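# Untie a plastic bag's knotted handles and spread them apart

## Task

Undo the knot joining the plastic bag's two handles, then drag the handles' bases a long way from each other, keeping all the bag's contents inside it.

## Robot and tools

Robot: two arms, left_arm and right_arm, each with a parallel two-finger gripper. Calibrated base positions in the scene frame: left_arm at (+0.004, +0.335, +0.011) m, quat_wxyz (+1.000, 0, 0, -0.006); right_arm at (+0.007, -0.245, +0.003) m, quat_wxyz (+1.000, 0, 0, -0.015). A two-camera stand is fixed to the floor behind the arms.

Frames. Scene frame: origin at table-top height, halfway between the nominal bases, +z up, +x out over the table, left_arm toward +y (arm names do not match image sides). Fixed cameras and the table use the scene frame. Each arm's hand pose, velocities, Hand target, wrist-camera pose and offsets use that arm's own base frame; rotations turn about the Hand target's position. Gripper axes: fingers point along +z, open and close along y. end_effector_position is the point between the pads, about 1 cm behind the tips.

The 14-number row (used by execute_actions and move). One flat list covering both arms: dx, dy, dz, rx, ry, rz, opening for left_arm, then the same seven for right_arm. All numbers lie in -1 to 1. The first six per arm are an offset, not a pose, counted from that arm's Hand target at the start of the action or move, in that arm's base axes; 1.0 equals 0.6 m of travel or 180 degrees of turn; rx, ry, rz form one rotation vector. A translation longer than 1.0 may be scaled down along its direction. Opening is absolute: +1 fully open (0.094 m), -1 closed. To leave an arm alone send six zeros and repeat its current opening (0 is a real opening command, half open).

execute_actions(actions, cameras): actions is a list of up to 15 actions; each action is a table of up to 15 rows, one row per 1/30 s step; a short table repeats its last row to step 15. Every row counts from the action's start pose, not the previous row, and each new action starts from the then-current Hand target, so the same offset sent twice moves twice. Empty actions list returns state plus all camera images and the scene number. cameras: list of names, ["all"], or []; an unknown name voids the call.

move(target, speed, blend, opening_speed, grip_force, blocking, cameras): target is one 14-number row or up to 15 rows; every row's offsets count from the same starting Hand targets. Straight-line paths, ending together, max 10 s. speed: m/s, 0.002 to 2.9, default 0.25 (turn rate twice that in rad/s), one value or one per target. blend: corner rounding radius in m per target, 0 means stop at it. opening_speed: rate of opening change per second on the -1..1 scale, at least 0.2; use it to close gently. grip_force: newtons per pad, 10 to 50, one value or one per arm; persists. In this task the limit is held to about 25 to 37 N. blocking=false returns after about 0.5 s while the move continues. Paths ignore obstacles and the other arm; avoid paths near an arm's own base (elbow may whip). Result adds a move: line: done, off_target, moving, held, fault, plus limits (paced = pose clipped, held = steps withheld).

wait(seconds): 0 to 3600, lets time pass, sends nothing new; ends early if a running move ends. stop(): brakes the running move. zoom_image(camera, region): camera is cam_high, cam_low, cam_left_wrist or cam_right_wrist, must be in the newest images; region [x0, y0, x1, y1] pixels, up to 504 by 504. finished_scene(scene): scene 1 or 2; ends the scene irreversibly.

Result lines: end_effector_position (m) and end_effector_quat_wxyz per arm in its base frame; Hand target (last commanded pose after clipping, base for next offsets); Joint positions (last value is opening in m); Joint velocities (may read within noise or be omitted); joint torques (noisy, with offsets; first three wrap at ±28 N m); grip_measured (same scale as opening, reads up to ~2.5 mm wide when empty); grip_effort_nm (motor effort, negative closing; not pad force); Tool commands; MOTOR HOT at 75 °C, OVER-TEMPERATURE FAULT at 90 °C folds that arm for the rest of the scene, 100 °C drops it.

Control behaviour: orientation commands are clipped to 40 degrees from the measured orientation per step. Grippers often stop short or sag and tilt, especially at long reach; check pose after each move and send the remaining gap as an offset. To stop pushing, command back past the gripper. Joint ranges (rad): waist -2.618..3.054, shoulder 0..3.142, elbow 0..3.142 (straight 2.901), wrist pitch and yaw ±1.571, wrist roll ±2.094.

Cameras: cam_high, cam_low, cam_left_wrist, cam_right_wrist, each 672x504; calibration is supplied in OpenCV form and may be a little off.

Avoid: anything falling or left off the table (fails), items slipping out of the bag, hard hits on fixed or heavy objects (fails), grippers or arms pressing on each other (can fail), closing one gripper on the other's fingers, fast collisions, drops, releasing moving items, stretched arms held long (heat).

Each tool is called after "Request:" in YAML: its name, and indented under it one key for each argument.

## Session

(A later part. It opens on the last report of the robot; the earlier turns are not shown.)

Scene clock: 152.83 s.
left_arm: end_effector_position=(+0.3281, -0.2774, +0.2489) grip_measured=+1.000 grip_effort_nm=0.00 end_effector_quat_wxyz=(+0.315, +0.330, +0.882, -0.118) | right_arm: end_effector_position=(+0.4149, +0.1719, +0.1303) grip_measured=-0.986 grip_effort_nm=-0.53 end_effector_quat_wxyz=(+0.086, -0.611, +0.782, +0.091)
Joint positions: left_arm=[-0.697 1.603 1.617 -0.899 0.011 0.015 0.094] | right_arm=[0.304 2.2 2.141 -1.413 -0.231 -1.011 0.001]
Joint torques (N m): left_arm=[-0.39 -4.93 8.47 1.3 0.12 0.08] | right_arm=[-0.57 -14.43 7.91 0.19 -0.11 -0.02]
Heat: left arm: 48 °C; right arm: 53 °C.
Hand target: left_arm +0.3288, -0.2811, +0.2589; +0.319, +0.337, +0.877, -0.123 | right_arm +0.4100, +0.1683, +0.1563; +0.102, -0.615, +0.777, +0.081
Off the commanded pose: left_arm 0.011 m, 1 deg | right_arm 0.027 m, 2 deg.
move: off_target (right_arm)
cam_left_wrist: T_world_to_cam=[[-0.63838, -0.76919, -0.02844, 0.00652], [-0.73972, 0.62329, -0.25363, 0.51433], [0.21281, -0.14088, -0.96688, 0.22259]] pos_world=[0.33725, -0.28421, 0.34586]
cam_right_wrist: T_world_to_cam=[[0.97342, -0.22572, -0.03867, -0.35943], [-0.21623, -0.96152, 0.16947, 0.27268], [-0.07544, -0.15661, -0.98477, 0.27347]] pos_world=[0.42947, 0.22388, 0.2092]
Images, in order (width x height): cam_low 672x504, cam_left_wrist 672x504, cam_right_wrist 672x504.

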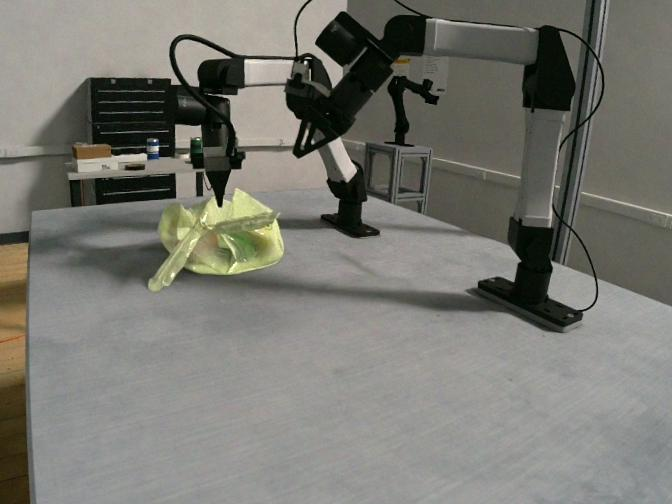

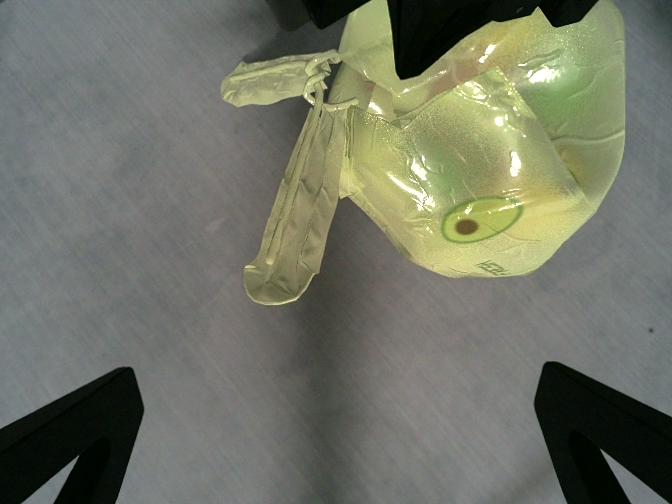

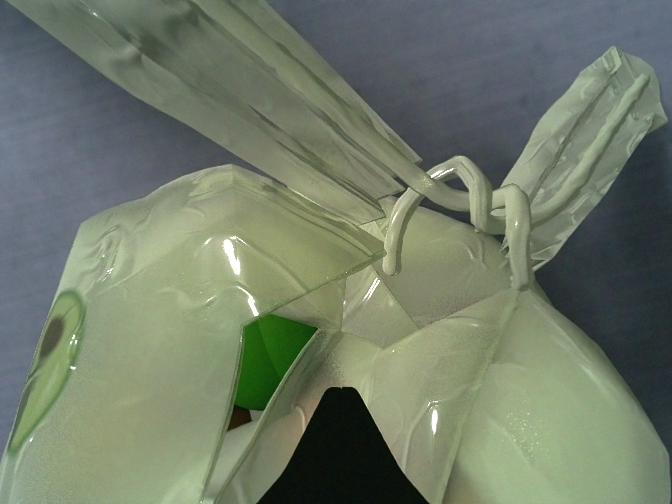

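Request:
move:
  target: [0,0,0,0,0,0,1,0.065,0.0562,-0.062,0,0,0,-0.45]
  cameras: ["cam_right_wrist"]
  speed: 0.1

Request:
zoom_image:
  camera: "cam_right_wrist"
  region: [280, 290, 500, 504]

Scene clock: 165.90 s.
left_arm: end_effector_position=(+0.3281, -0.2774, +0.2489) grip_measured=+1.000 grip_effort_nm=0.00 end_effector_quat_wxyz=(+0.315, +0.330, +0.882, -0.118) | right_arm: end_effector_position=(+0.4499, +0.2041, +0.1197) grip_measured=-0.453 grip_effort_nm=0.16 end_effector_quat_wxyz=(+0.113, -0.619, +0.773, +0.084)
Joint positions: left_arm=[-0.697 1.603 1.617 -0.899 0.011 0.015 0.094] | right_arm=[0.345 2.365 2.371 -1.414 -0.231 -0.986 0.026]
Joint torques (N m): left_arm=[-0.4 -4.92 8.49 1.3 0.12 0.08] | right_arm=[0.23 -10.28 9.31 0.32 -0.05 0.2]
Heat: left arm: 49 °C; right arm: 59 °C.
Hand target: left_arm +0.3288, -0.2811, +0.2589; +0.319, +0.337, +0.877, -0.123 | right_arm +0.4489, +0.2020, +0.1191; +0.102, -0.615, +0.777, +0.081
Off the commanded pose: left_arm 0.011 m, 1 deg | right_arm 0.002 m, 1 deg.
move: done
cam_right_wrist: T_world_to_cam=[[0.97794, -0.20868, 0.00961, -0.39782], [-0.20801, -0.96847, 0.13708, 0.31468], [-0.0193, -0.13606, -0.99051, 0.2419]] pos_world=[0.45916, 0.25465, 0.20029]

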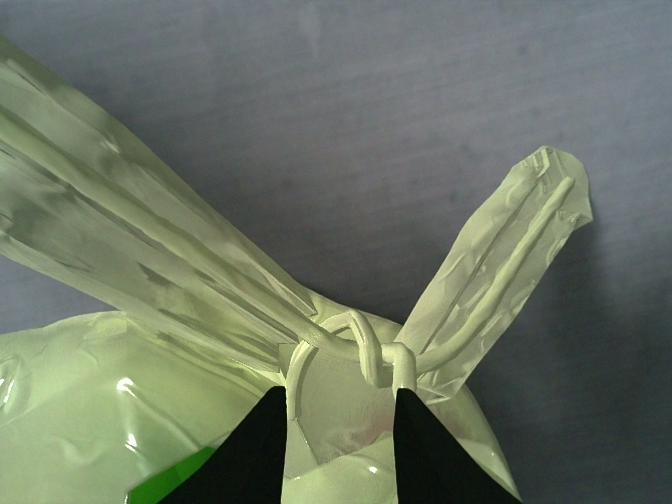

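Scaled by 2.291 from the camera's image (finer frame: 960x720).

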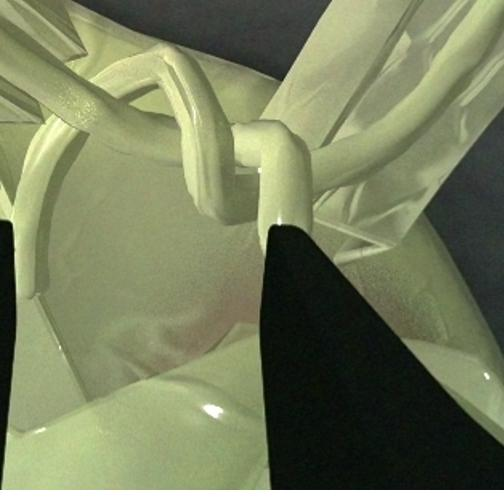

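Request:
move:
  target: [0,0,0,0,0,0,1,-0.01,0.0033,-0.04,0,0,0,-0.45]
  cameras: ["cam_right_wrist"]
  speed: 0.08

Request:
zoom_image:
  camera: "cam_right_wrist"
  region: [230, 290, 450, 504]

Scene clock: 170.27 s.
left_arm: end_effector_position=(+0.3281, -0.2774, +0.2489) grip_measured=+1.000 grip_effort_nm=0.00 end_effector_quat_wxyz=(+0.315, +0.330, +0.882, -0.118) | right_arm: end_effector_position=(+0.4367, +0.1994, +0.0768) grip_measured=-0.453 grip_effort_nm=0.16 end_effector_quat_wxyz=(+0.072, -0.613, +0.780, +0.098)
Joint positions: left_arm=[-0.697 1.603 1.617 -0.899 0.011 0.015 0.094] | right_arm=[0.345 2.365 2.208 -1.337 -0.231 -0.978 0.026]
Joint torques (N m): left_arm=[-0.43 -4.9 8.46 1.3 0.12 0.08] | right_arm=[0.46 -14.95 5.85 0.72 -0.04 0.2]
Heat: left arm: 49 °C; right arm: 59 °C.
Hand target: left_arm +0.3288, -0.2811, +0.2589; +0.319, +0.337, +0.877, -0.123 | right_arm +0.4429, +0.2040, +0.0951; +0.102, -0.615, +0.777, +0.081
Off the commanded pose: left_arm 0.011 m, 1 deg | right_arm 0.020 m, 4 deg.
move: off_target (right_arm)
cam_right_wrist: T_world_to_cam=[[0.97406, -0.21669, -0.06521, -0.37649], [-0.20191, -0.96236, 0.18194, 0.30594], [-0.10218, -0.16405, -0.98115, 0.23963]] pos_world=[0.45298, 0.25216, 0.1549]

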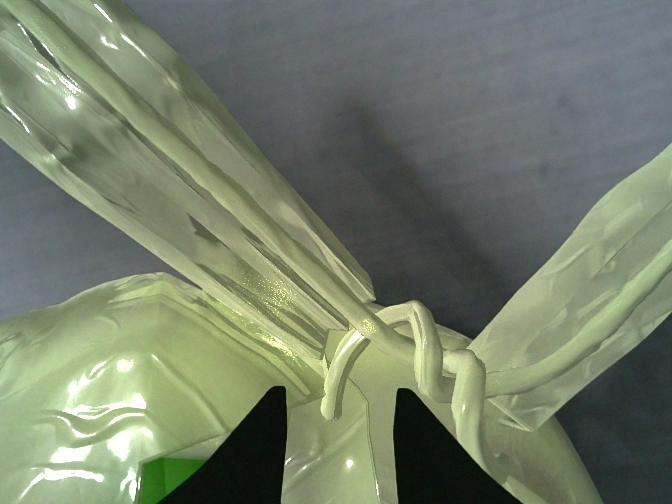

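Scaled by 2.291 from the camera's image (finer frame: 960x720).

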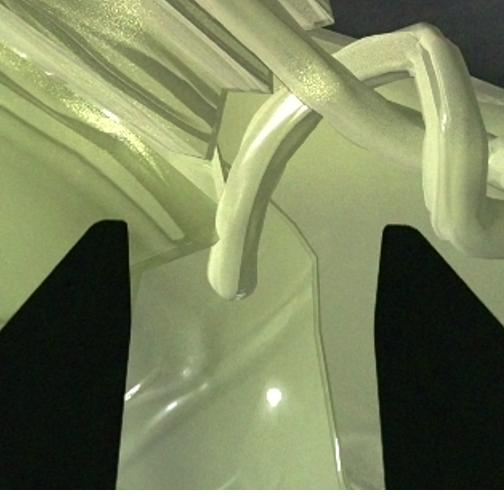

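Request:
move:
  target: [0,0,0,0,0,0,1,0.004,0.0133,-0.018,0,0,0,-0.45]
  cameras: ["cam_right_wrist"]
  speed: 0.08

Request:
zoom_image:
  camera: "cam_right_wrist"
  region: [230, 290, 450, 504]

Scene clock: 174.63 s.
left_arm: end_effector_position=(+0.3281, -0.2774, +0.2489) grip_measured=+1.000 grip_effort_nm=0.00 end_effector_quat_wxyz=(+0.315, +0.330, +0.882, -0.118) | right_arm: end_effector_position=(+0.4394, +0.2075, +0.0758) grip_measured=-0.453 grip_effort_nm=0.16 end_effector_quat_wxyz=(+0.082, -0.614, +0.779, +0.095)
Joint positions: left_arm=[-0.697 1.603 1.617 -0.899 0.011 0.015 0.094] | right_arm=[0.359 2.365 2.202 -1.307 -0.231 -0.963 0.026]
Joint torques (N m): left_arm=[-0.43 -4.93 8.47 1.3 0.12 0.08] | right_arm=[0.28 -13.24 5.98 0.77 -0.01 0.2]
Heat: left arm: 49 °C; right arm: 59 °C.
Hand target: left_arm +0.3288, -0.2811, +0.2589; +0.319, +0.337, +0.877, -0.123 | right_arm +0.4453, +0.2120, +0.0843; +0.102, -0.615, +0.777, +0.081
Off the commanded pose: left_arm 0.011 m, 1 deg | right_arm 0.011 m, 3 deg.
move: off_target (right_arm)
cam_right_wrist: T_world_to_cam=[[0.97499, -0.21679, -0.0489, -0.37907], [-0.20573, -0.96368, 0.17026, 0.31719], [-0.08404, -0.15594, -0.98418, 0.23079]] pos_world=[0.45424, 0.25948, 0.1546]

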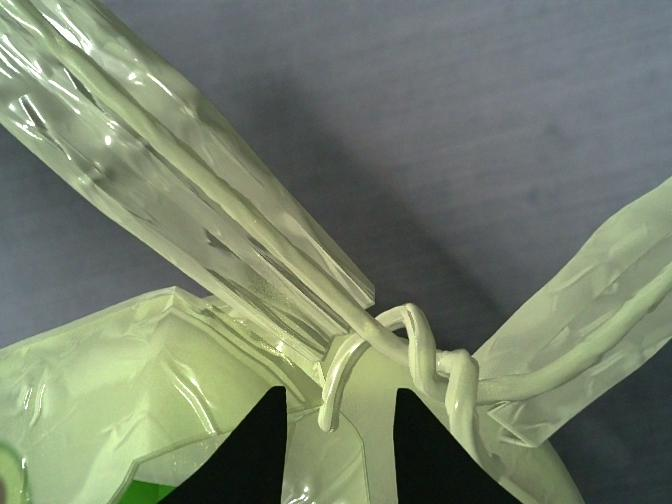

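Scaled by 2.291 from the camera's image (finer frame: 960x720).

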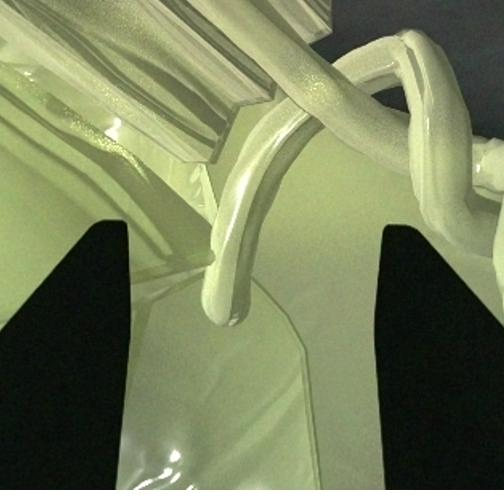

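Request:
wait:
  seconds: 0
  cameras: ["all"]

Request:
zoom_image:
  camera: "cam_low"
  region: [130, 130, 330, 300]

Request:
zoom_image:
  camera: "cam_left_wrist"
  region: [200, 0, 460, 195]

Request:
zoom_image:
  camera: "cam_high"
  region: [230, 130, 380, 242]

Scene clock: 181.93 s.
left_arm: end_effector_position=(+0.3281, -0.2774, +0.2489) grip_measured=+1.000 grip_effort_nm=0.00 end_effector_quat_wxyz=(+0.315, +0.330, +0.882, -0.118) | right_arm: end_effector_position=(+0.4394, +0.2075, +0.0758) grip_measured=-0.453 grip_effort_nm=0.16 end_effector_quat_wxyz=(+0.082, -0.614, +0.779, +0.095)
Joint positions: left_arm=[-0.697 1.603 1.617 -0.899 0.011 0.015 0.094] | right_arm=[0.359 2.365 2.202 -1.307 -0.231 -0.963 0.026]
Joint torques (N m): left_arm=[-0.4 -4.9 8.46 1.31 0.12 0.08] | right_arm=[0.29 -13.24 5.98 0.77 -0.02 0.2]
Heat: left arm: 49 °C; right arm: 60 °C.
Hand target: left_arm +0.3288, -0.2811, +0.2589; +0.319, +0.337, +0.877, -0.123 | right_arm +0.4453, +0.2120, +0.0843; +0.102, -0.615, +0.777, +0.081
Tool commands: left_gripper/opening=+1.0 right_gripper/opening=-0.45
Off the commanded pose: left_arm 0.011 m, 1 deg | right_arm 0.011 m, 3 deg.
cam_left_wrist: T_world_to_cam=[[-0.63838, -0.76919, -0.02844, 0.00652], [-0.73972, 0.62329, -0.25363, 0.51433], [0.21281, -0.14088, -0.96688, 0.22259]] pos_world=[0.33725, -0.28421, 0.34586]
cam_right_wrist: T_world_to_cam=[[0.97499, -0.21679, -0.0489, -0.37907], [-0.20573, -0.96368, 0.17026, 0.31719], [-0.08404, -0.15594, -0.98418, 0.23079]] pos_world=[0.45424, 0.25948, 0.1546]

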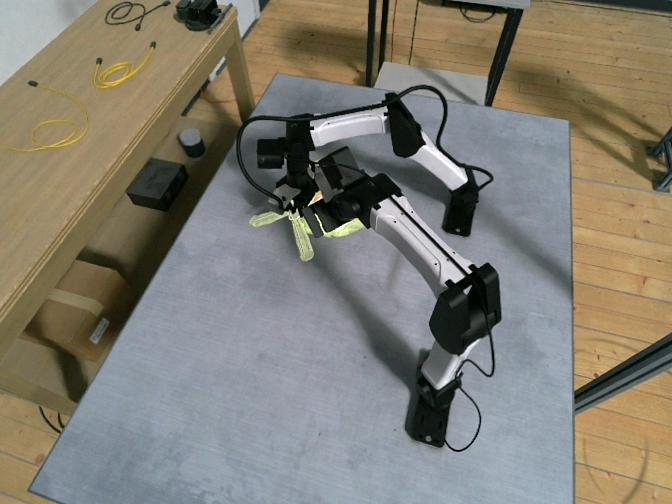

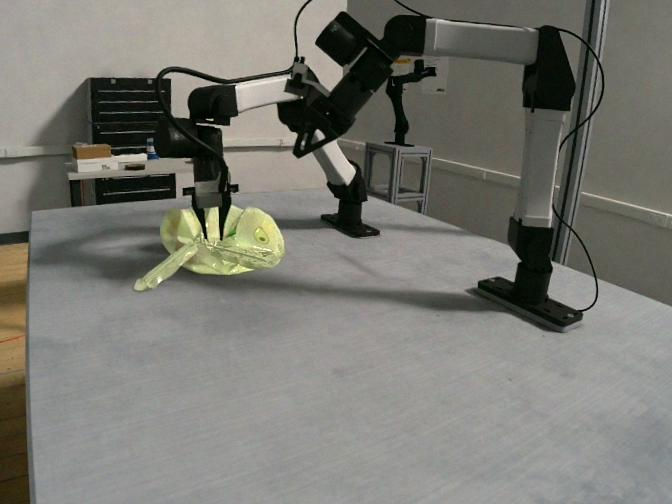

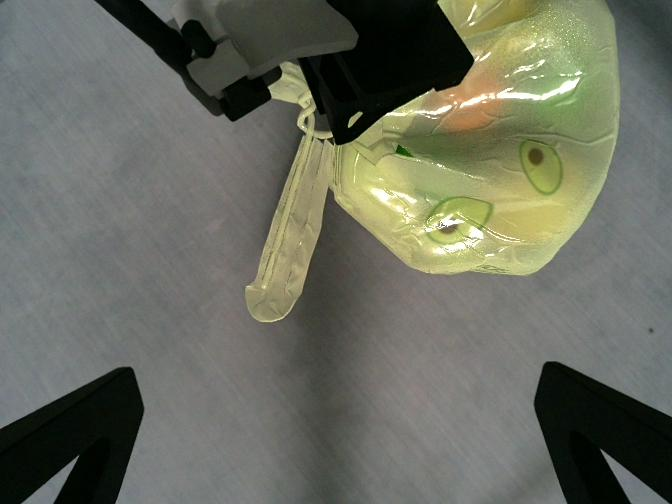

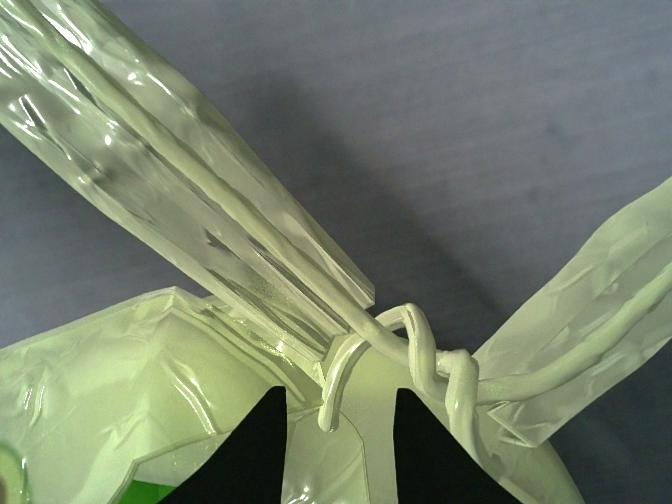

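Scaled by 2.520 from the camera's image (finer frame: 960x720).

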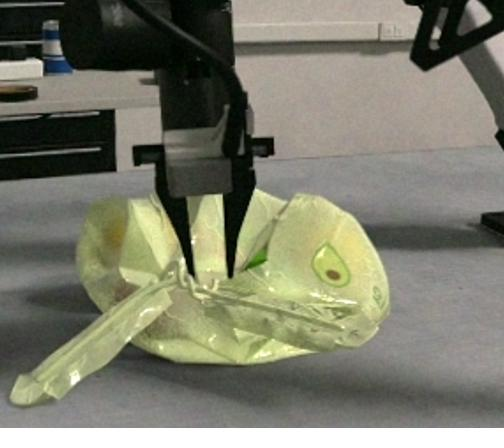

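Scaled by 1.938 from the camera's image (finer frame: 960x720).

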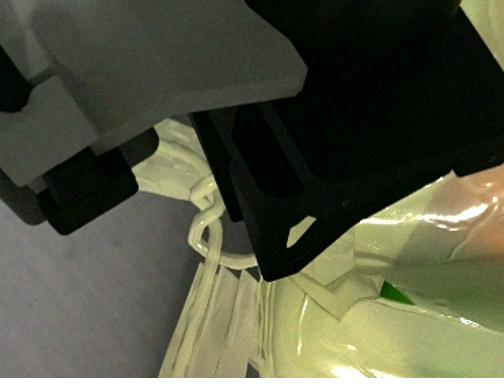

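Scaled by 3.360 from the camera's image (finer frame: 960x720).

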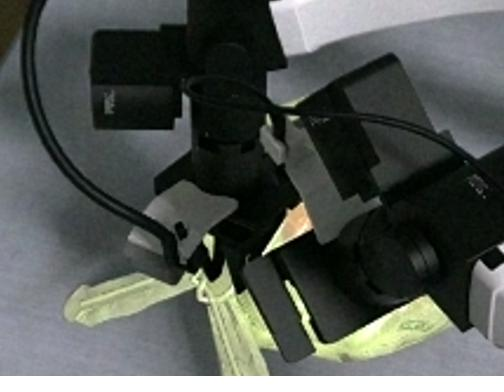

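Request:
move:
  target: [0,0,0,0,0,0,1,0.002,-0.003,-0.035,0,0,0,-0.45]
  cameras: ["cam_right_wrist","cam_low"]
  speed: 0.08

Request:
zoom_image:
  camera: "cam_right_wrist"
  region: [230, 290, 450, 504]

Request:
zoom_image:
  camera: "cam_low"
  region: [170, 200, 270, 285]

Scene clock: 186.53 s.
left_arm: end_effector_position=(+0.3281, -0.2774, +0.2489) grip_measured=+1.000 grip_effort_nm=0.00 end_effector_quat_wxyz=(+0.315, +0.330, +0.882, -0.118) | right_arm: end_effector_position=(+0.4393, +0.2074, +0.0536) grip_measured=-0.453 grip_effort_nm=0.16 end_effector_quat_wxyz=(+0.080, -0.614, +0.780, +0.096)
Joint positions: left_arm=[-0.697 1.603 1.617 -0.899 0.011 0.015 0.094] | right_arm=[0.359 2.365 2.115 -1.223 -0.231 -0.963 0.026]
Joint torques (N m): left_arm=[-0.39 -4.9 8.47 1.31 0.12 0.08] | right_arm=[-0.03 -13.52 5.94 0.78 -0.02 0.15]
Heat: left arm: 49 °C; right arm: 60 °C.
Hand target: left_arm +0.3288, -0.2811, +0.2589; +0.319, +0.337, +0.877, -0.123 | right_arm +0.4465, +0.2102, +0.0633; +0.102, -0.615, +0.777, +0.081
Off the commanded pose: left_arm 0.011 m, 1 deg | right_arm 0.012 m, 3 deg.
move: off_target (right_arm)
cam_right_wrist: T_world_to_cam=[[0.97483, -0.21683, -0.05182, -0.37975], [-0.20516, -0.96348, 0.17211, 0.32054], [-0.08724, -0.15714, -0.98372, 0.21057]] pos_world=[0.45433, 0.25958, 0.1323]
Images, in order (width x height): cam_low 672x504, cam_right_wrist 672x504.

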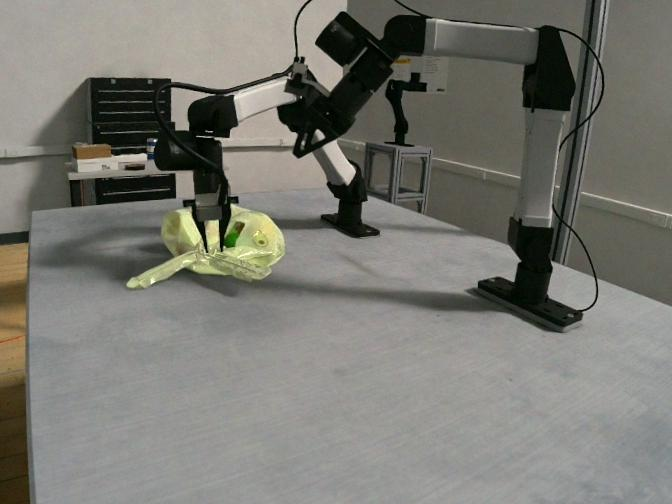

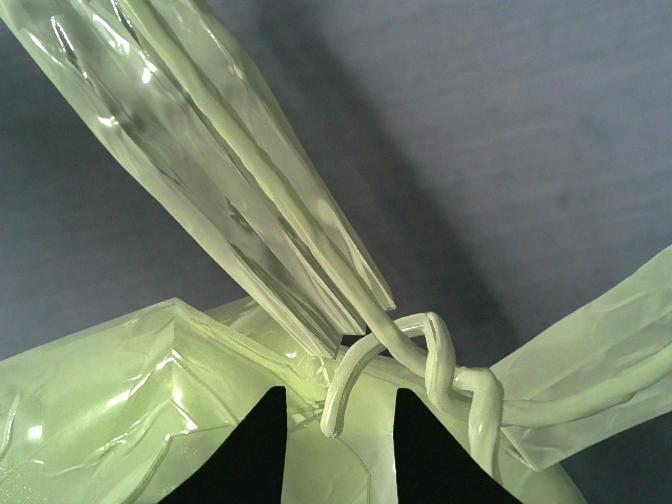

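Scaled by 2.291 from the camera's image (finer frame: 960x720).

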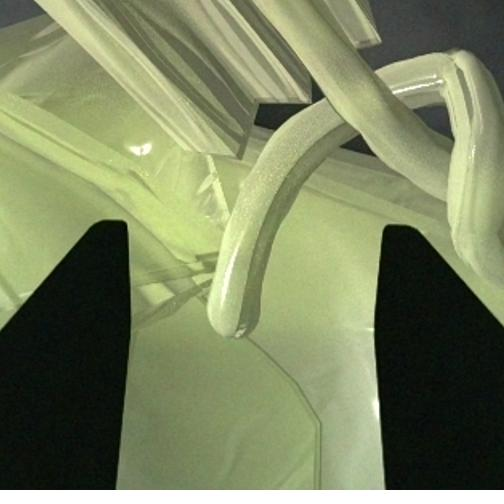

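Scaled by 5.040 from the camera's image (finer frame: 960x720).

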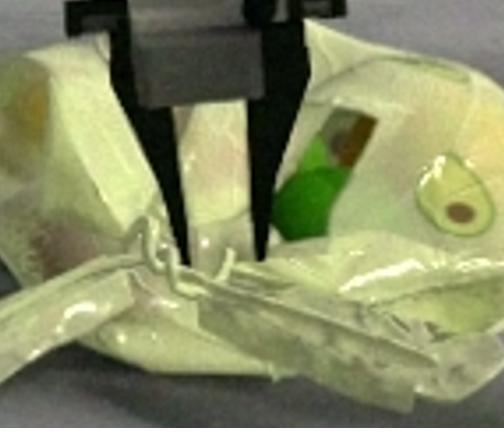

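Request:
move:
  target:
    - [0,0,0,0,0,0,1,0.002,0,-0.025,0,0,0,-0.45]
    - [0,0,0,0,0,0,1,0.002,0,-0.025,0,0,0,-1]
  cameras: ["cam_right_wrist","cam_low"]
  speed: 0.08
  opening_speed: 0.5

Request:
zoom_image:
  camera: "cam_right_wrist"
  region: [230, 290, 450, 504]

Request:
zoom_image:
  camera: "cam_low"
  region: [170, 200, 270, 285]

Scene clock: 194.07 s.
left_arm: end_effector_position=(+0.3281, -0.2774, +0.2489) grip_measured=+1.000 grip_effort_nm=0.00 end_effector_quat_wxyz=(+0.315, +0.330, +0.882, -0.118) | right_arm: end_effector_position=(+0.4412, +0.2082, +0.0419) grip_measured=-0.954 grip_effort_nm=-0.53 end_effector_quat_wxyz=(+0.085, -0.614, +0.779, +0.094)
Joint positions: left_arm=[-0.697 1.603 1.617 -0.899 0.011 0.015 0.094] | right_arm=[0.359 2.365 2.067 -1.165 -0.231 -0.963 0.002]
Joint torques (N m): left_arm=[-0.39 -4.89 8.46 1.3 0.12 0.09] | right_arm=[-0.12 -12.93 5.93 0.76 -0.02 0.14]
Heat: left arm: 49 °C; right arm: 61 °C.
Hand target: left_arm +0.3288, -0.2811, +0.2589; +0.319, +0.337, +0.877, -0.123 | right_arm +0.4477, +0.2102, +0.0483; +0.102, -0.615, +0.777, +0.081
Off the commanded pose: left_arm 0.011 m, 1 deg | right_arm 0.009 m, 2 deg.
move: done; target 2's new opening was sent with right_arm's hand 0.010 m and 3 deg from that target
cam_right_wrist: T_world_to_cam=[[0.97528, -0.21672, -0.04308, -0.38272], [-0.20688, -0.96408, 0.16658, 0.32486], [-0.07763, -0.15355, -0.98509, 0.19439]] pos_world=[0.45556, 0.26009, 0.1209]
Images, in order (width x height): cam_low 672x504, cam_right_wrist 672x504.

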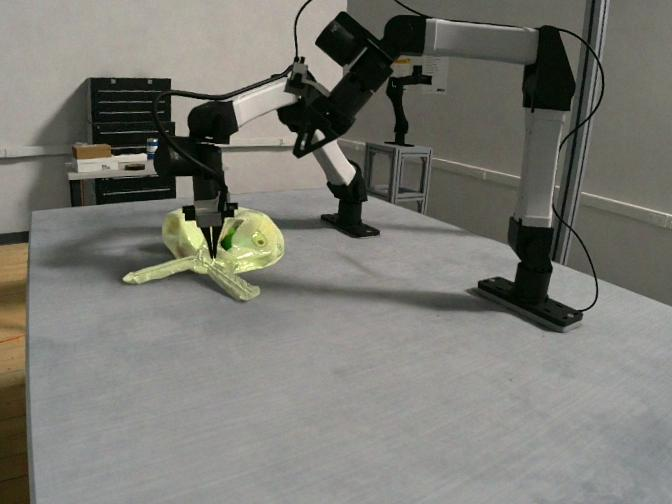

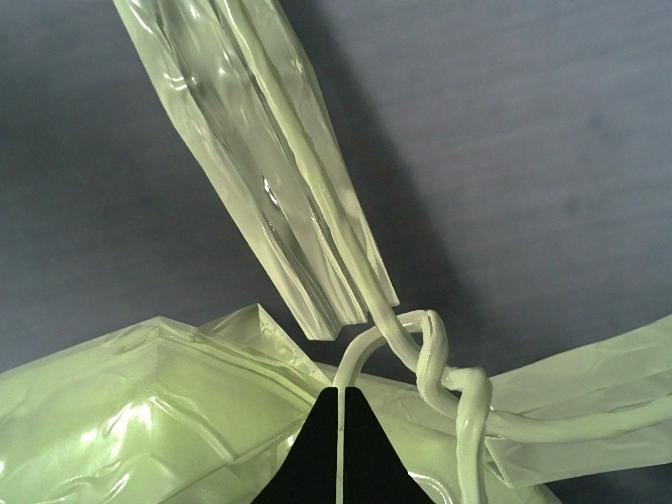

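Scaled by 2.291 from the camera's image (finer frame: 960x720).

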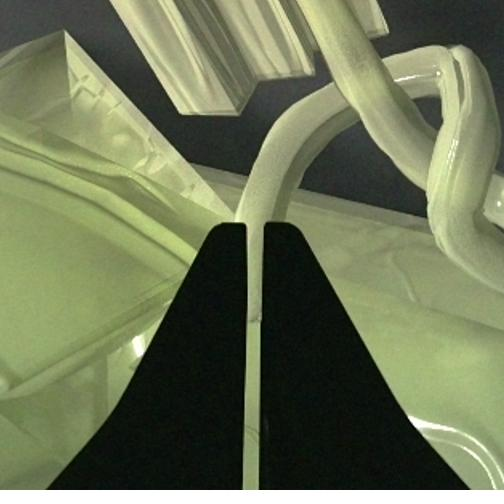

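Scaled by 5.040 from the camera's image (finer frame: 960x720).

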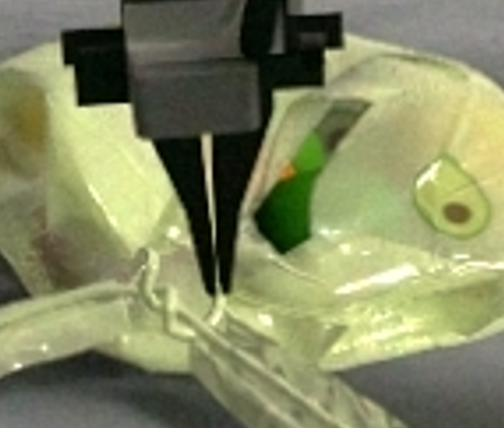

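Request:
move:
  target: [0,0,0,0,0,0,1,-0.03,-0.02,0.07,0,0,0,-1]
  cameras: ["cam_right_wrist","cam_low","cam_left_wrist"]
  speed: 0.06

Request:
zoom_image:
  camera: "cam_right_wrist"
  region: [230, 290, 450, 504]

Request:
zoom_image:
  camera: "cam_low"
  region: [170, 200, 270, 285]

Scene clock: 198.13 s.
left_arm: end_effector_position=(+0.3281, -0.2774, +0.2489) grip_measured=+1.000 grip_effort_nm=0.00 end_effector_quat_wxyz=(+0.315, +0.330, +0.882, -0.118) | right_arm: end_effector_position=(+0.4342, +0.2055, +0.0678) grip_measured=-0.954 grip_effort_nm=-0.53 end_effector_quat_wxyz=(+0.095, -0.615, +0.778, +0.091)
Joint positions: left_arm=[-0.697 1.603 1.617 -0.899 0.011 0.015 0.094] | right_arm=[0.359 2.296 2.049 -1.194 -0.231 -0.963 0.002]
Joint torques (N m): left_arm=[-0.42 -4.9 8.46 1.31 0.12 0.08] | right_arm=[-0.66 -15.34 6.34 0.25 -0.04 0.03]
Heat: left arm: 50 °C; right arm: 62 °C.
Hand target: left_arm +0.3288, -0.2811, +0.2589; +0.319, +0.337, +0.877, -0.123 | right_arm +0.4297, +0.1982, +0.0903; +0.102, -0.615, +0.777, +0.081
Off the commanded pose: left_arm 0.011 m, 1 deg | right_arm 0.024 m, 1 deg.
move: off_target (right_arm)
cam_left_wrist: T_world_to_cam=[[-0.63838, -0.76919, -0.02844, 0.00652], [-0.73972, 0.62329, -0.25363, 0.51433], [0.21281, -0.14088, -0.96688, 0.22259]] pos_world=[0.33725, -0.28421, 0.34586]
cam_right_wrist: T_world_to_cam=[[0.97598, -0.21642, -0.02501, -0.37693], [-0.21008, -0.96532, 0.15499, 0.31894], [-0.05768, -0.14602, -0.9876, 0.20894]] pos_world=[0.44693, 0.25682, 0.14749]
Images, in order (width x height): cam_low 672x504, cam_left_wrist 672x504, cam_right_wrist 672x504.

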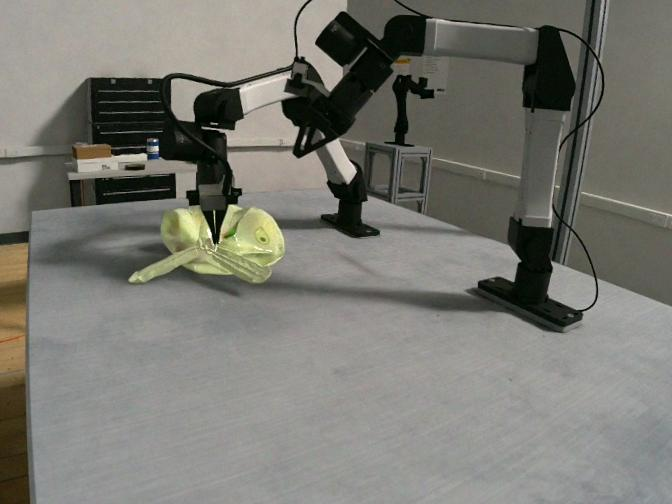

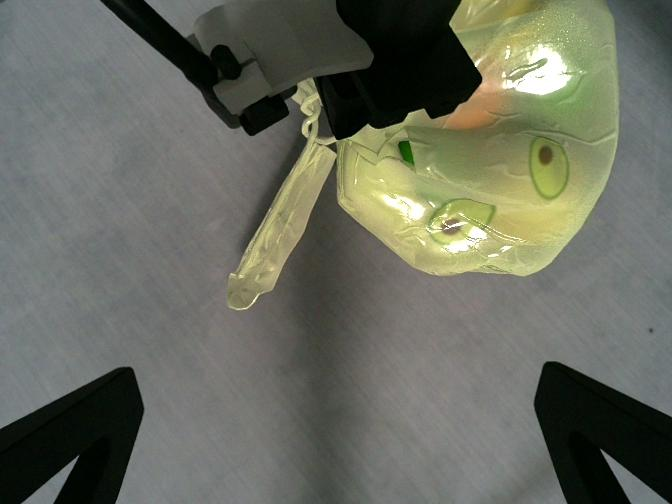

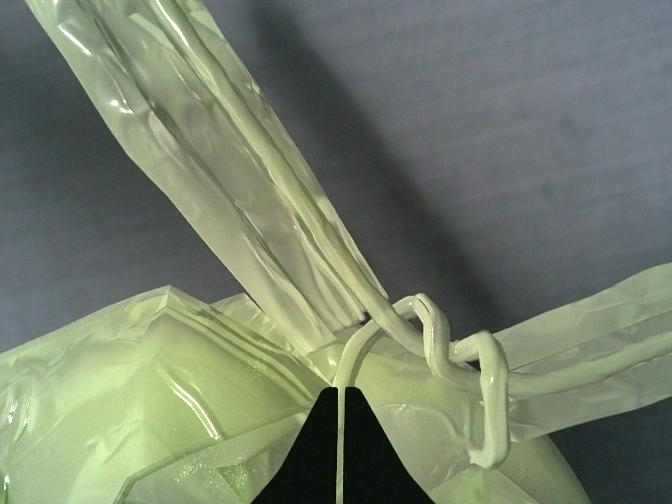

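Scaled by 2.291 from the camera's image (finer frame: 960x720).

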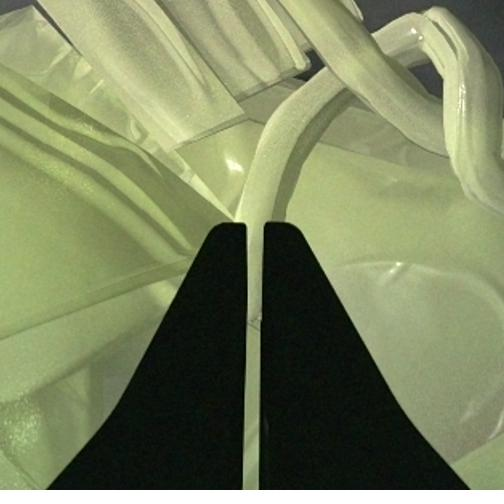

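Scaled by 5.040 from the camera's image (finer frame: 960x720).

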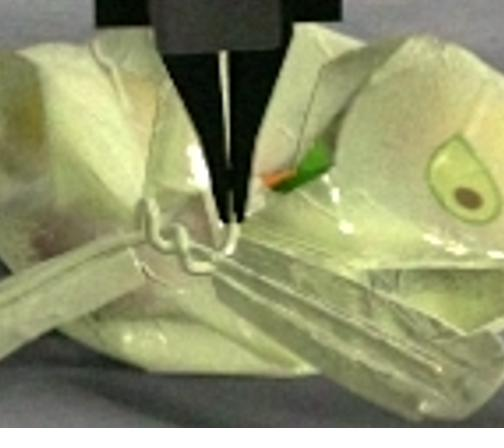

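Request:
move:
  target: [0,0,0,0,0,0,1,-0.06,-0.03,0.05,0,0,0,-1]
  cameras: ["cam_right_wrist","cam_low","cam_left_wrist"]
  speed: 0.06

Request:
zoom_image:
  camera: "cam_right_wrist"
  region: [280, 250, 560, 504]

Request:
zoom_image:
  camera: "cam_low"
  region: [170, 200, 270, 285]

Scene clock: 201.77 s.
left_arm: end_effector_position=(+0.3281, -0.2774, +0.2489) grip_measured=+1.000 grip_effort_nm=0.00 end_effector_quat_wxyz=(+0.315, +0.330, +0.882, -0.118) | right_arm: end_effector_position=(+0.3997, +0.1904, +0.1029) grip_measured=-0.954 grip_effort_nm=-0.53 end_effector_quat_wxyz=(+0.099, -0.616, +0.777, +0.089)
Joint positions: left_arm=[-0.697 1.603 1.617 -0.899 0.011 0.015 0.094] | right_arm=[0.354 2.112 1.889 -1.213 -0.231 -0.971 0.002]
Joint torques (N m): left_arm=[-0.39 -4.9 8.47 1.3 0.11 0.08] | right_arm=[-0.59 -13.78 5.97 0.25 -0.06 -0.01]
Heat: left arm: 50 °C; right arm: 63 °C.
Hand target: left_arm +0.3288, -0.2811, +0.2589; +0.319, +0.337, +0.877, -0.123 | right_arm +0.3937, +0.1802, +0.1203; +0.102, -0.615, +0.777, +0.081
Off the commanded pose: left_arm 0.011 m, 1 deg | right_arm 0.021 m, 1 deg.
move: off_target (right_arm)
cam_left_wrist: T_world_to_cam=[[-0.63838, -0.76919, -0.02844, 0.00652], [-0.73972, 0.62329, -0.25363, 0.51433], [0.21281, -0.14088, -0.96688, 0.22259]] pos_world=[0.33725, -0.28421, 0.34586]
cam_right_wrist: T_world_to_cam=[[0.97673, -0.21371, -0.01807, -0.34714], [-0.20859, -0.96615, 0.1518, 0.29157], [-0.0499, -0.1445, -0.98825, 0.2361]] pos_world=[0.41166, 0.24162, 0.18279]
Images, in order (width x height): cam_low 672x504, cam_left_wrist 672x504, cam_right_wrist 672x504.

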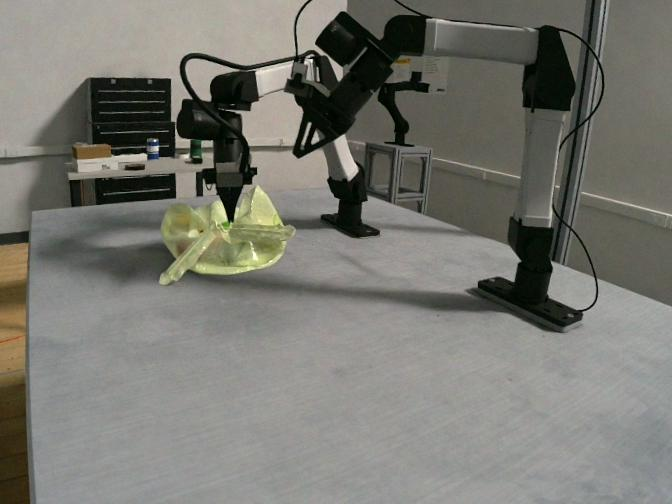

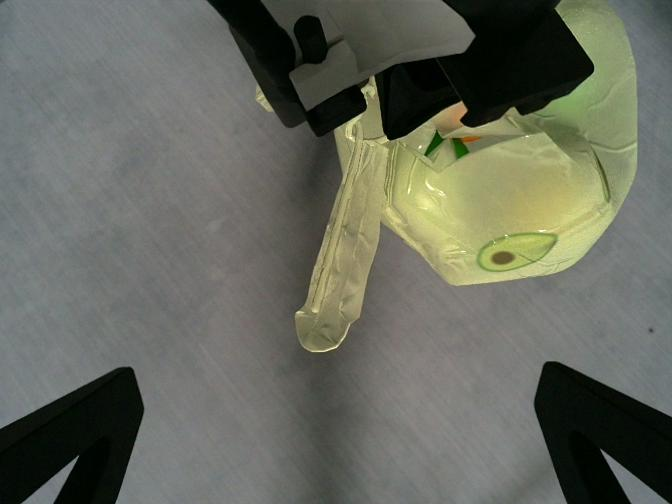

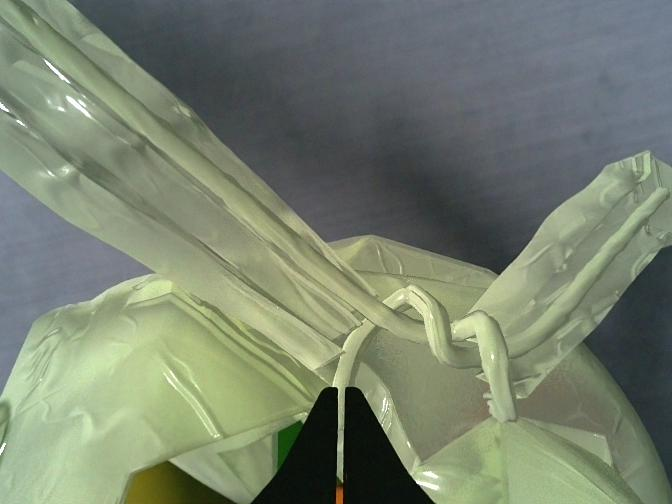

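Scaled by 1.800 from the camera's image (finer frame: 960x720).

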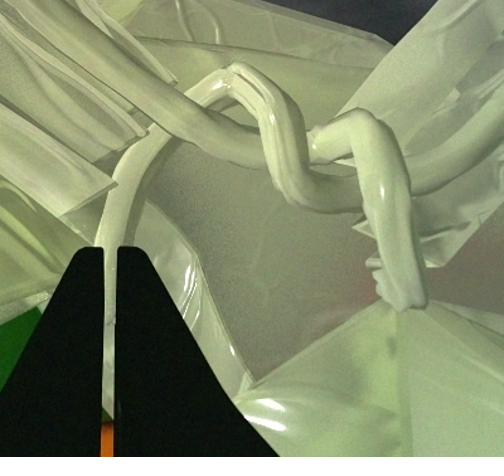

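Scaled by 5.040 from the camera's image (finer frame: 960x720).

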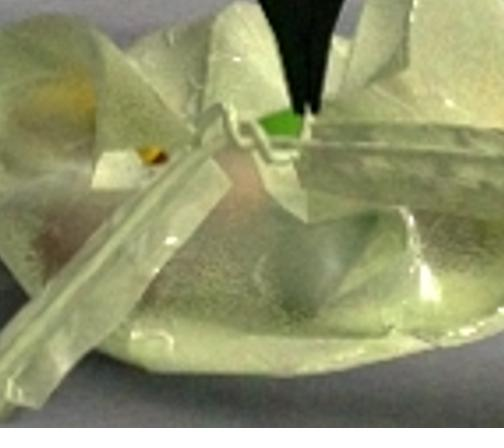

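Request:
move:
  target: [0,0,0,0,0,0,1,0.0,0.0,0.05,0.274,-0.048,0,-1]
  cameras: ["all"]
  speed: 0.1

Scene clock: 231.80 s.
left_arm: end_effector_position=(+0.3281, -0.2774, +0.2489) grip_measured=+1.000 grip_effort_nm=0.00 end_effector_quat_wxyz=(+0.315, +0.330, +0.882, -0.118) | right_arm: end_effector_position=(+0.3917, +0.1786, +0.1283) grip_measured=-0.954 grip_effort_nm=-0.53 end_effector_quat_wxyz=(+0.376, -0.513, +0.682, +0.360)
Joint positions: left_arm=[-0.697 1.603 1.617 -0.899 0.011 0.015 0.094] | right_arm=[0.071 1.885 1.285 -0.552 -1.045 -0.976 0.002]
Joint torques (N m): left_arm=[-0.4 -4.9 8.46 1.3 0.12 0.08] | right_arm=[-0.55 -11.89 6.12 1.21 -0.76 0.21]
Heat: left arm: 51 °C; right arm: 63 °C.
Hand target: left_arm +0.3288, -0.2811, +0.2589; +0.319, +0.337, +0.877, -0.123 | right_arm +0.3937, +0.1802, +0.1503; +0.406, -0.521, +0.663, +0.352
Off the commanded pose: left_arm 0.011 m, 1 deg | right_arm 0.022 m, 4 deg.
move: off_target (right_arm)
cam_left_wrist: T_world_to_cam=[[-0.63838, -0.76919, -0.02844, 0.00652], [-0.73972, 0.62329, -0.25363, 0.51433], [0.21281, -0.14088, -0.96688, 0.22259]] pos_world=[0.33725, -0.28421, 0.34586]
cam_right_wrist: T_world_to_cam=[[0.9739, -0.20491, -0.0976, -0.33164], [-0.22052, -0.7525, -0.62057, 0.34022], [0.05372, 0.6259, -0.77805, 0.0539]] pos_world=[0.39511, 0.15432, 0.2207]

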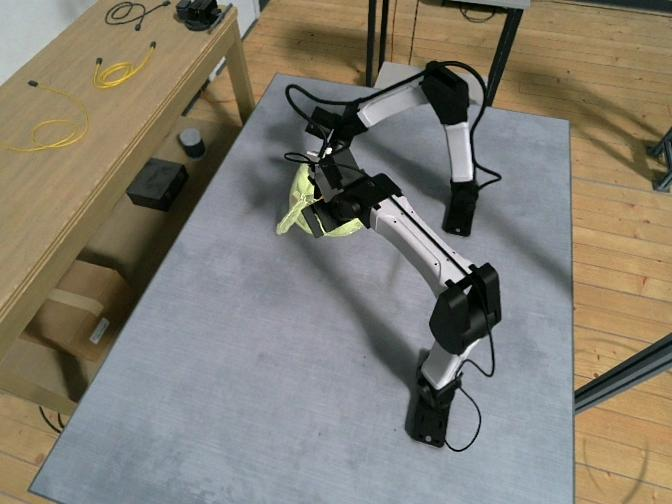

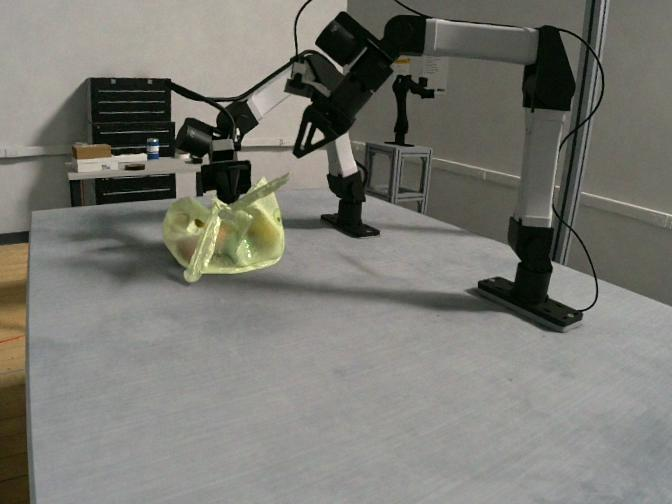

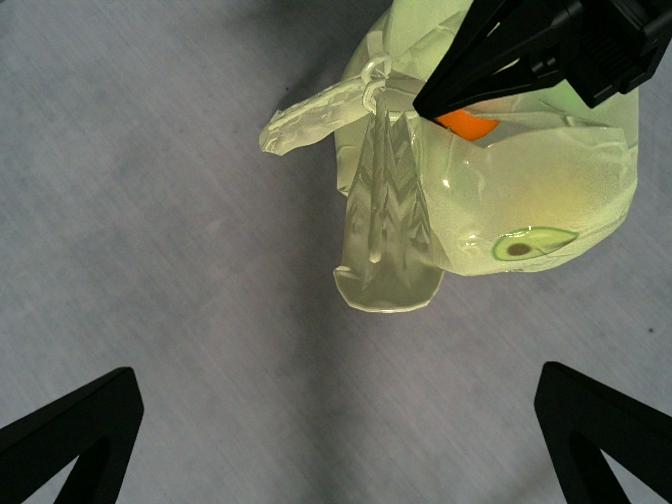

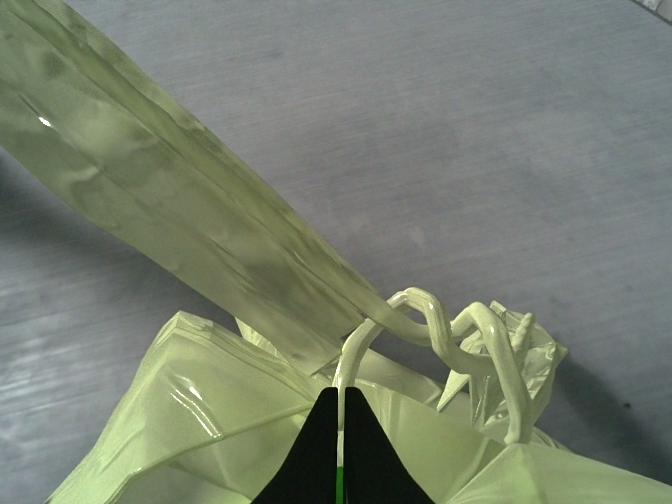

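Request:
zoom_image:
  camera: "cam_left_wrist"
  region: [330, 20, 450, 125]

Request:
zoom_image:
  camera: "cam_right_wrist"
  region: [320, 260, 600, 490]

Request:
zoom_image:
  camera: "cam_low"
  region: [160, 165, 300, 285]

Scaled by 4.200 from the camera's image (finer frame: 960x720).

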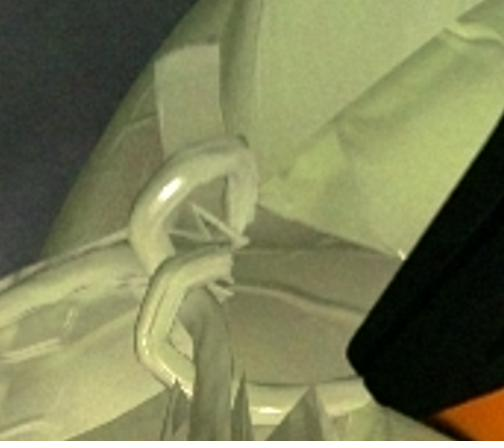

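Scaled by 1.800 from the camera's image (finer frame: 960x720).

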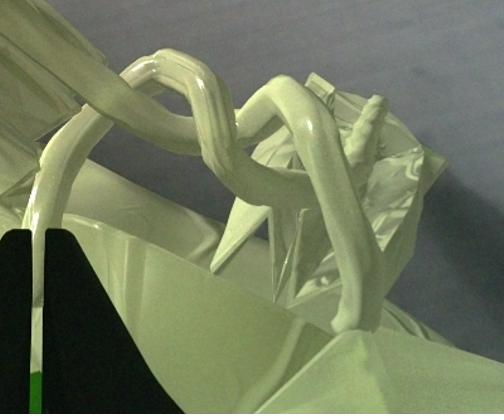

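Scaled by 3.600 from the camera's image (finer frame: 960x720).

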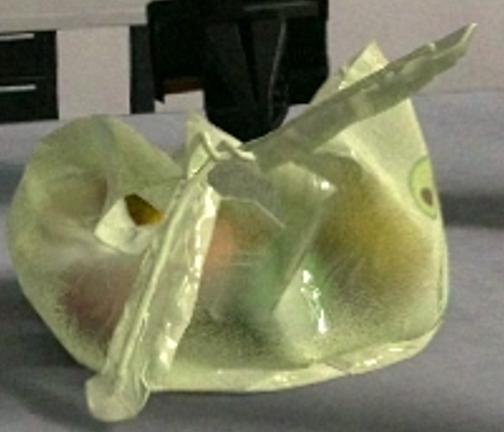

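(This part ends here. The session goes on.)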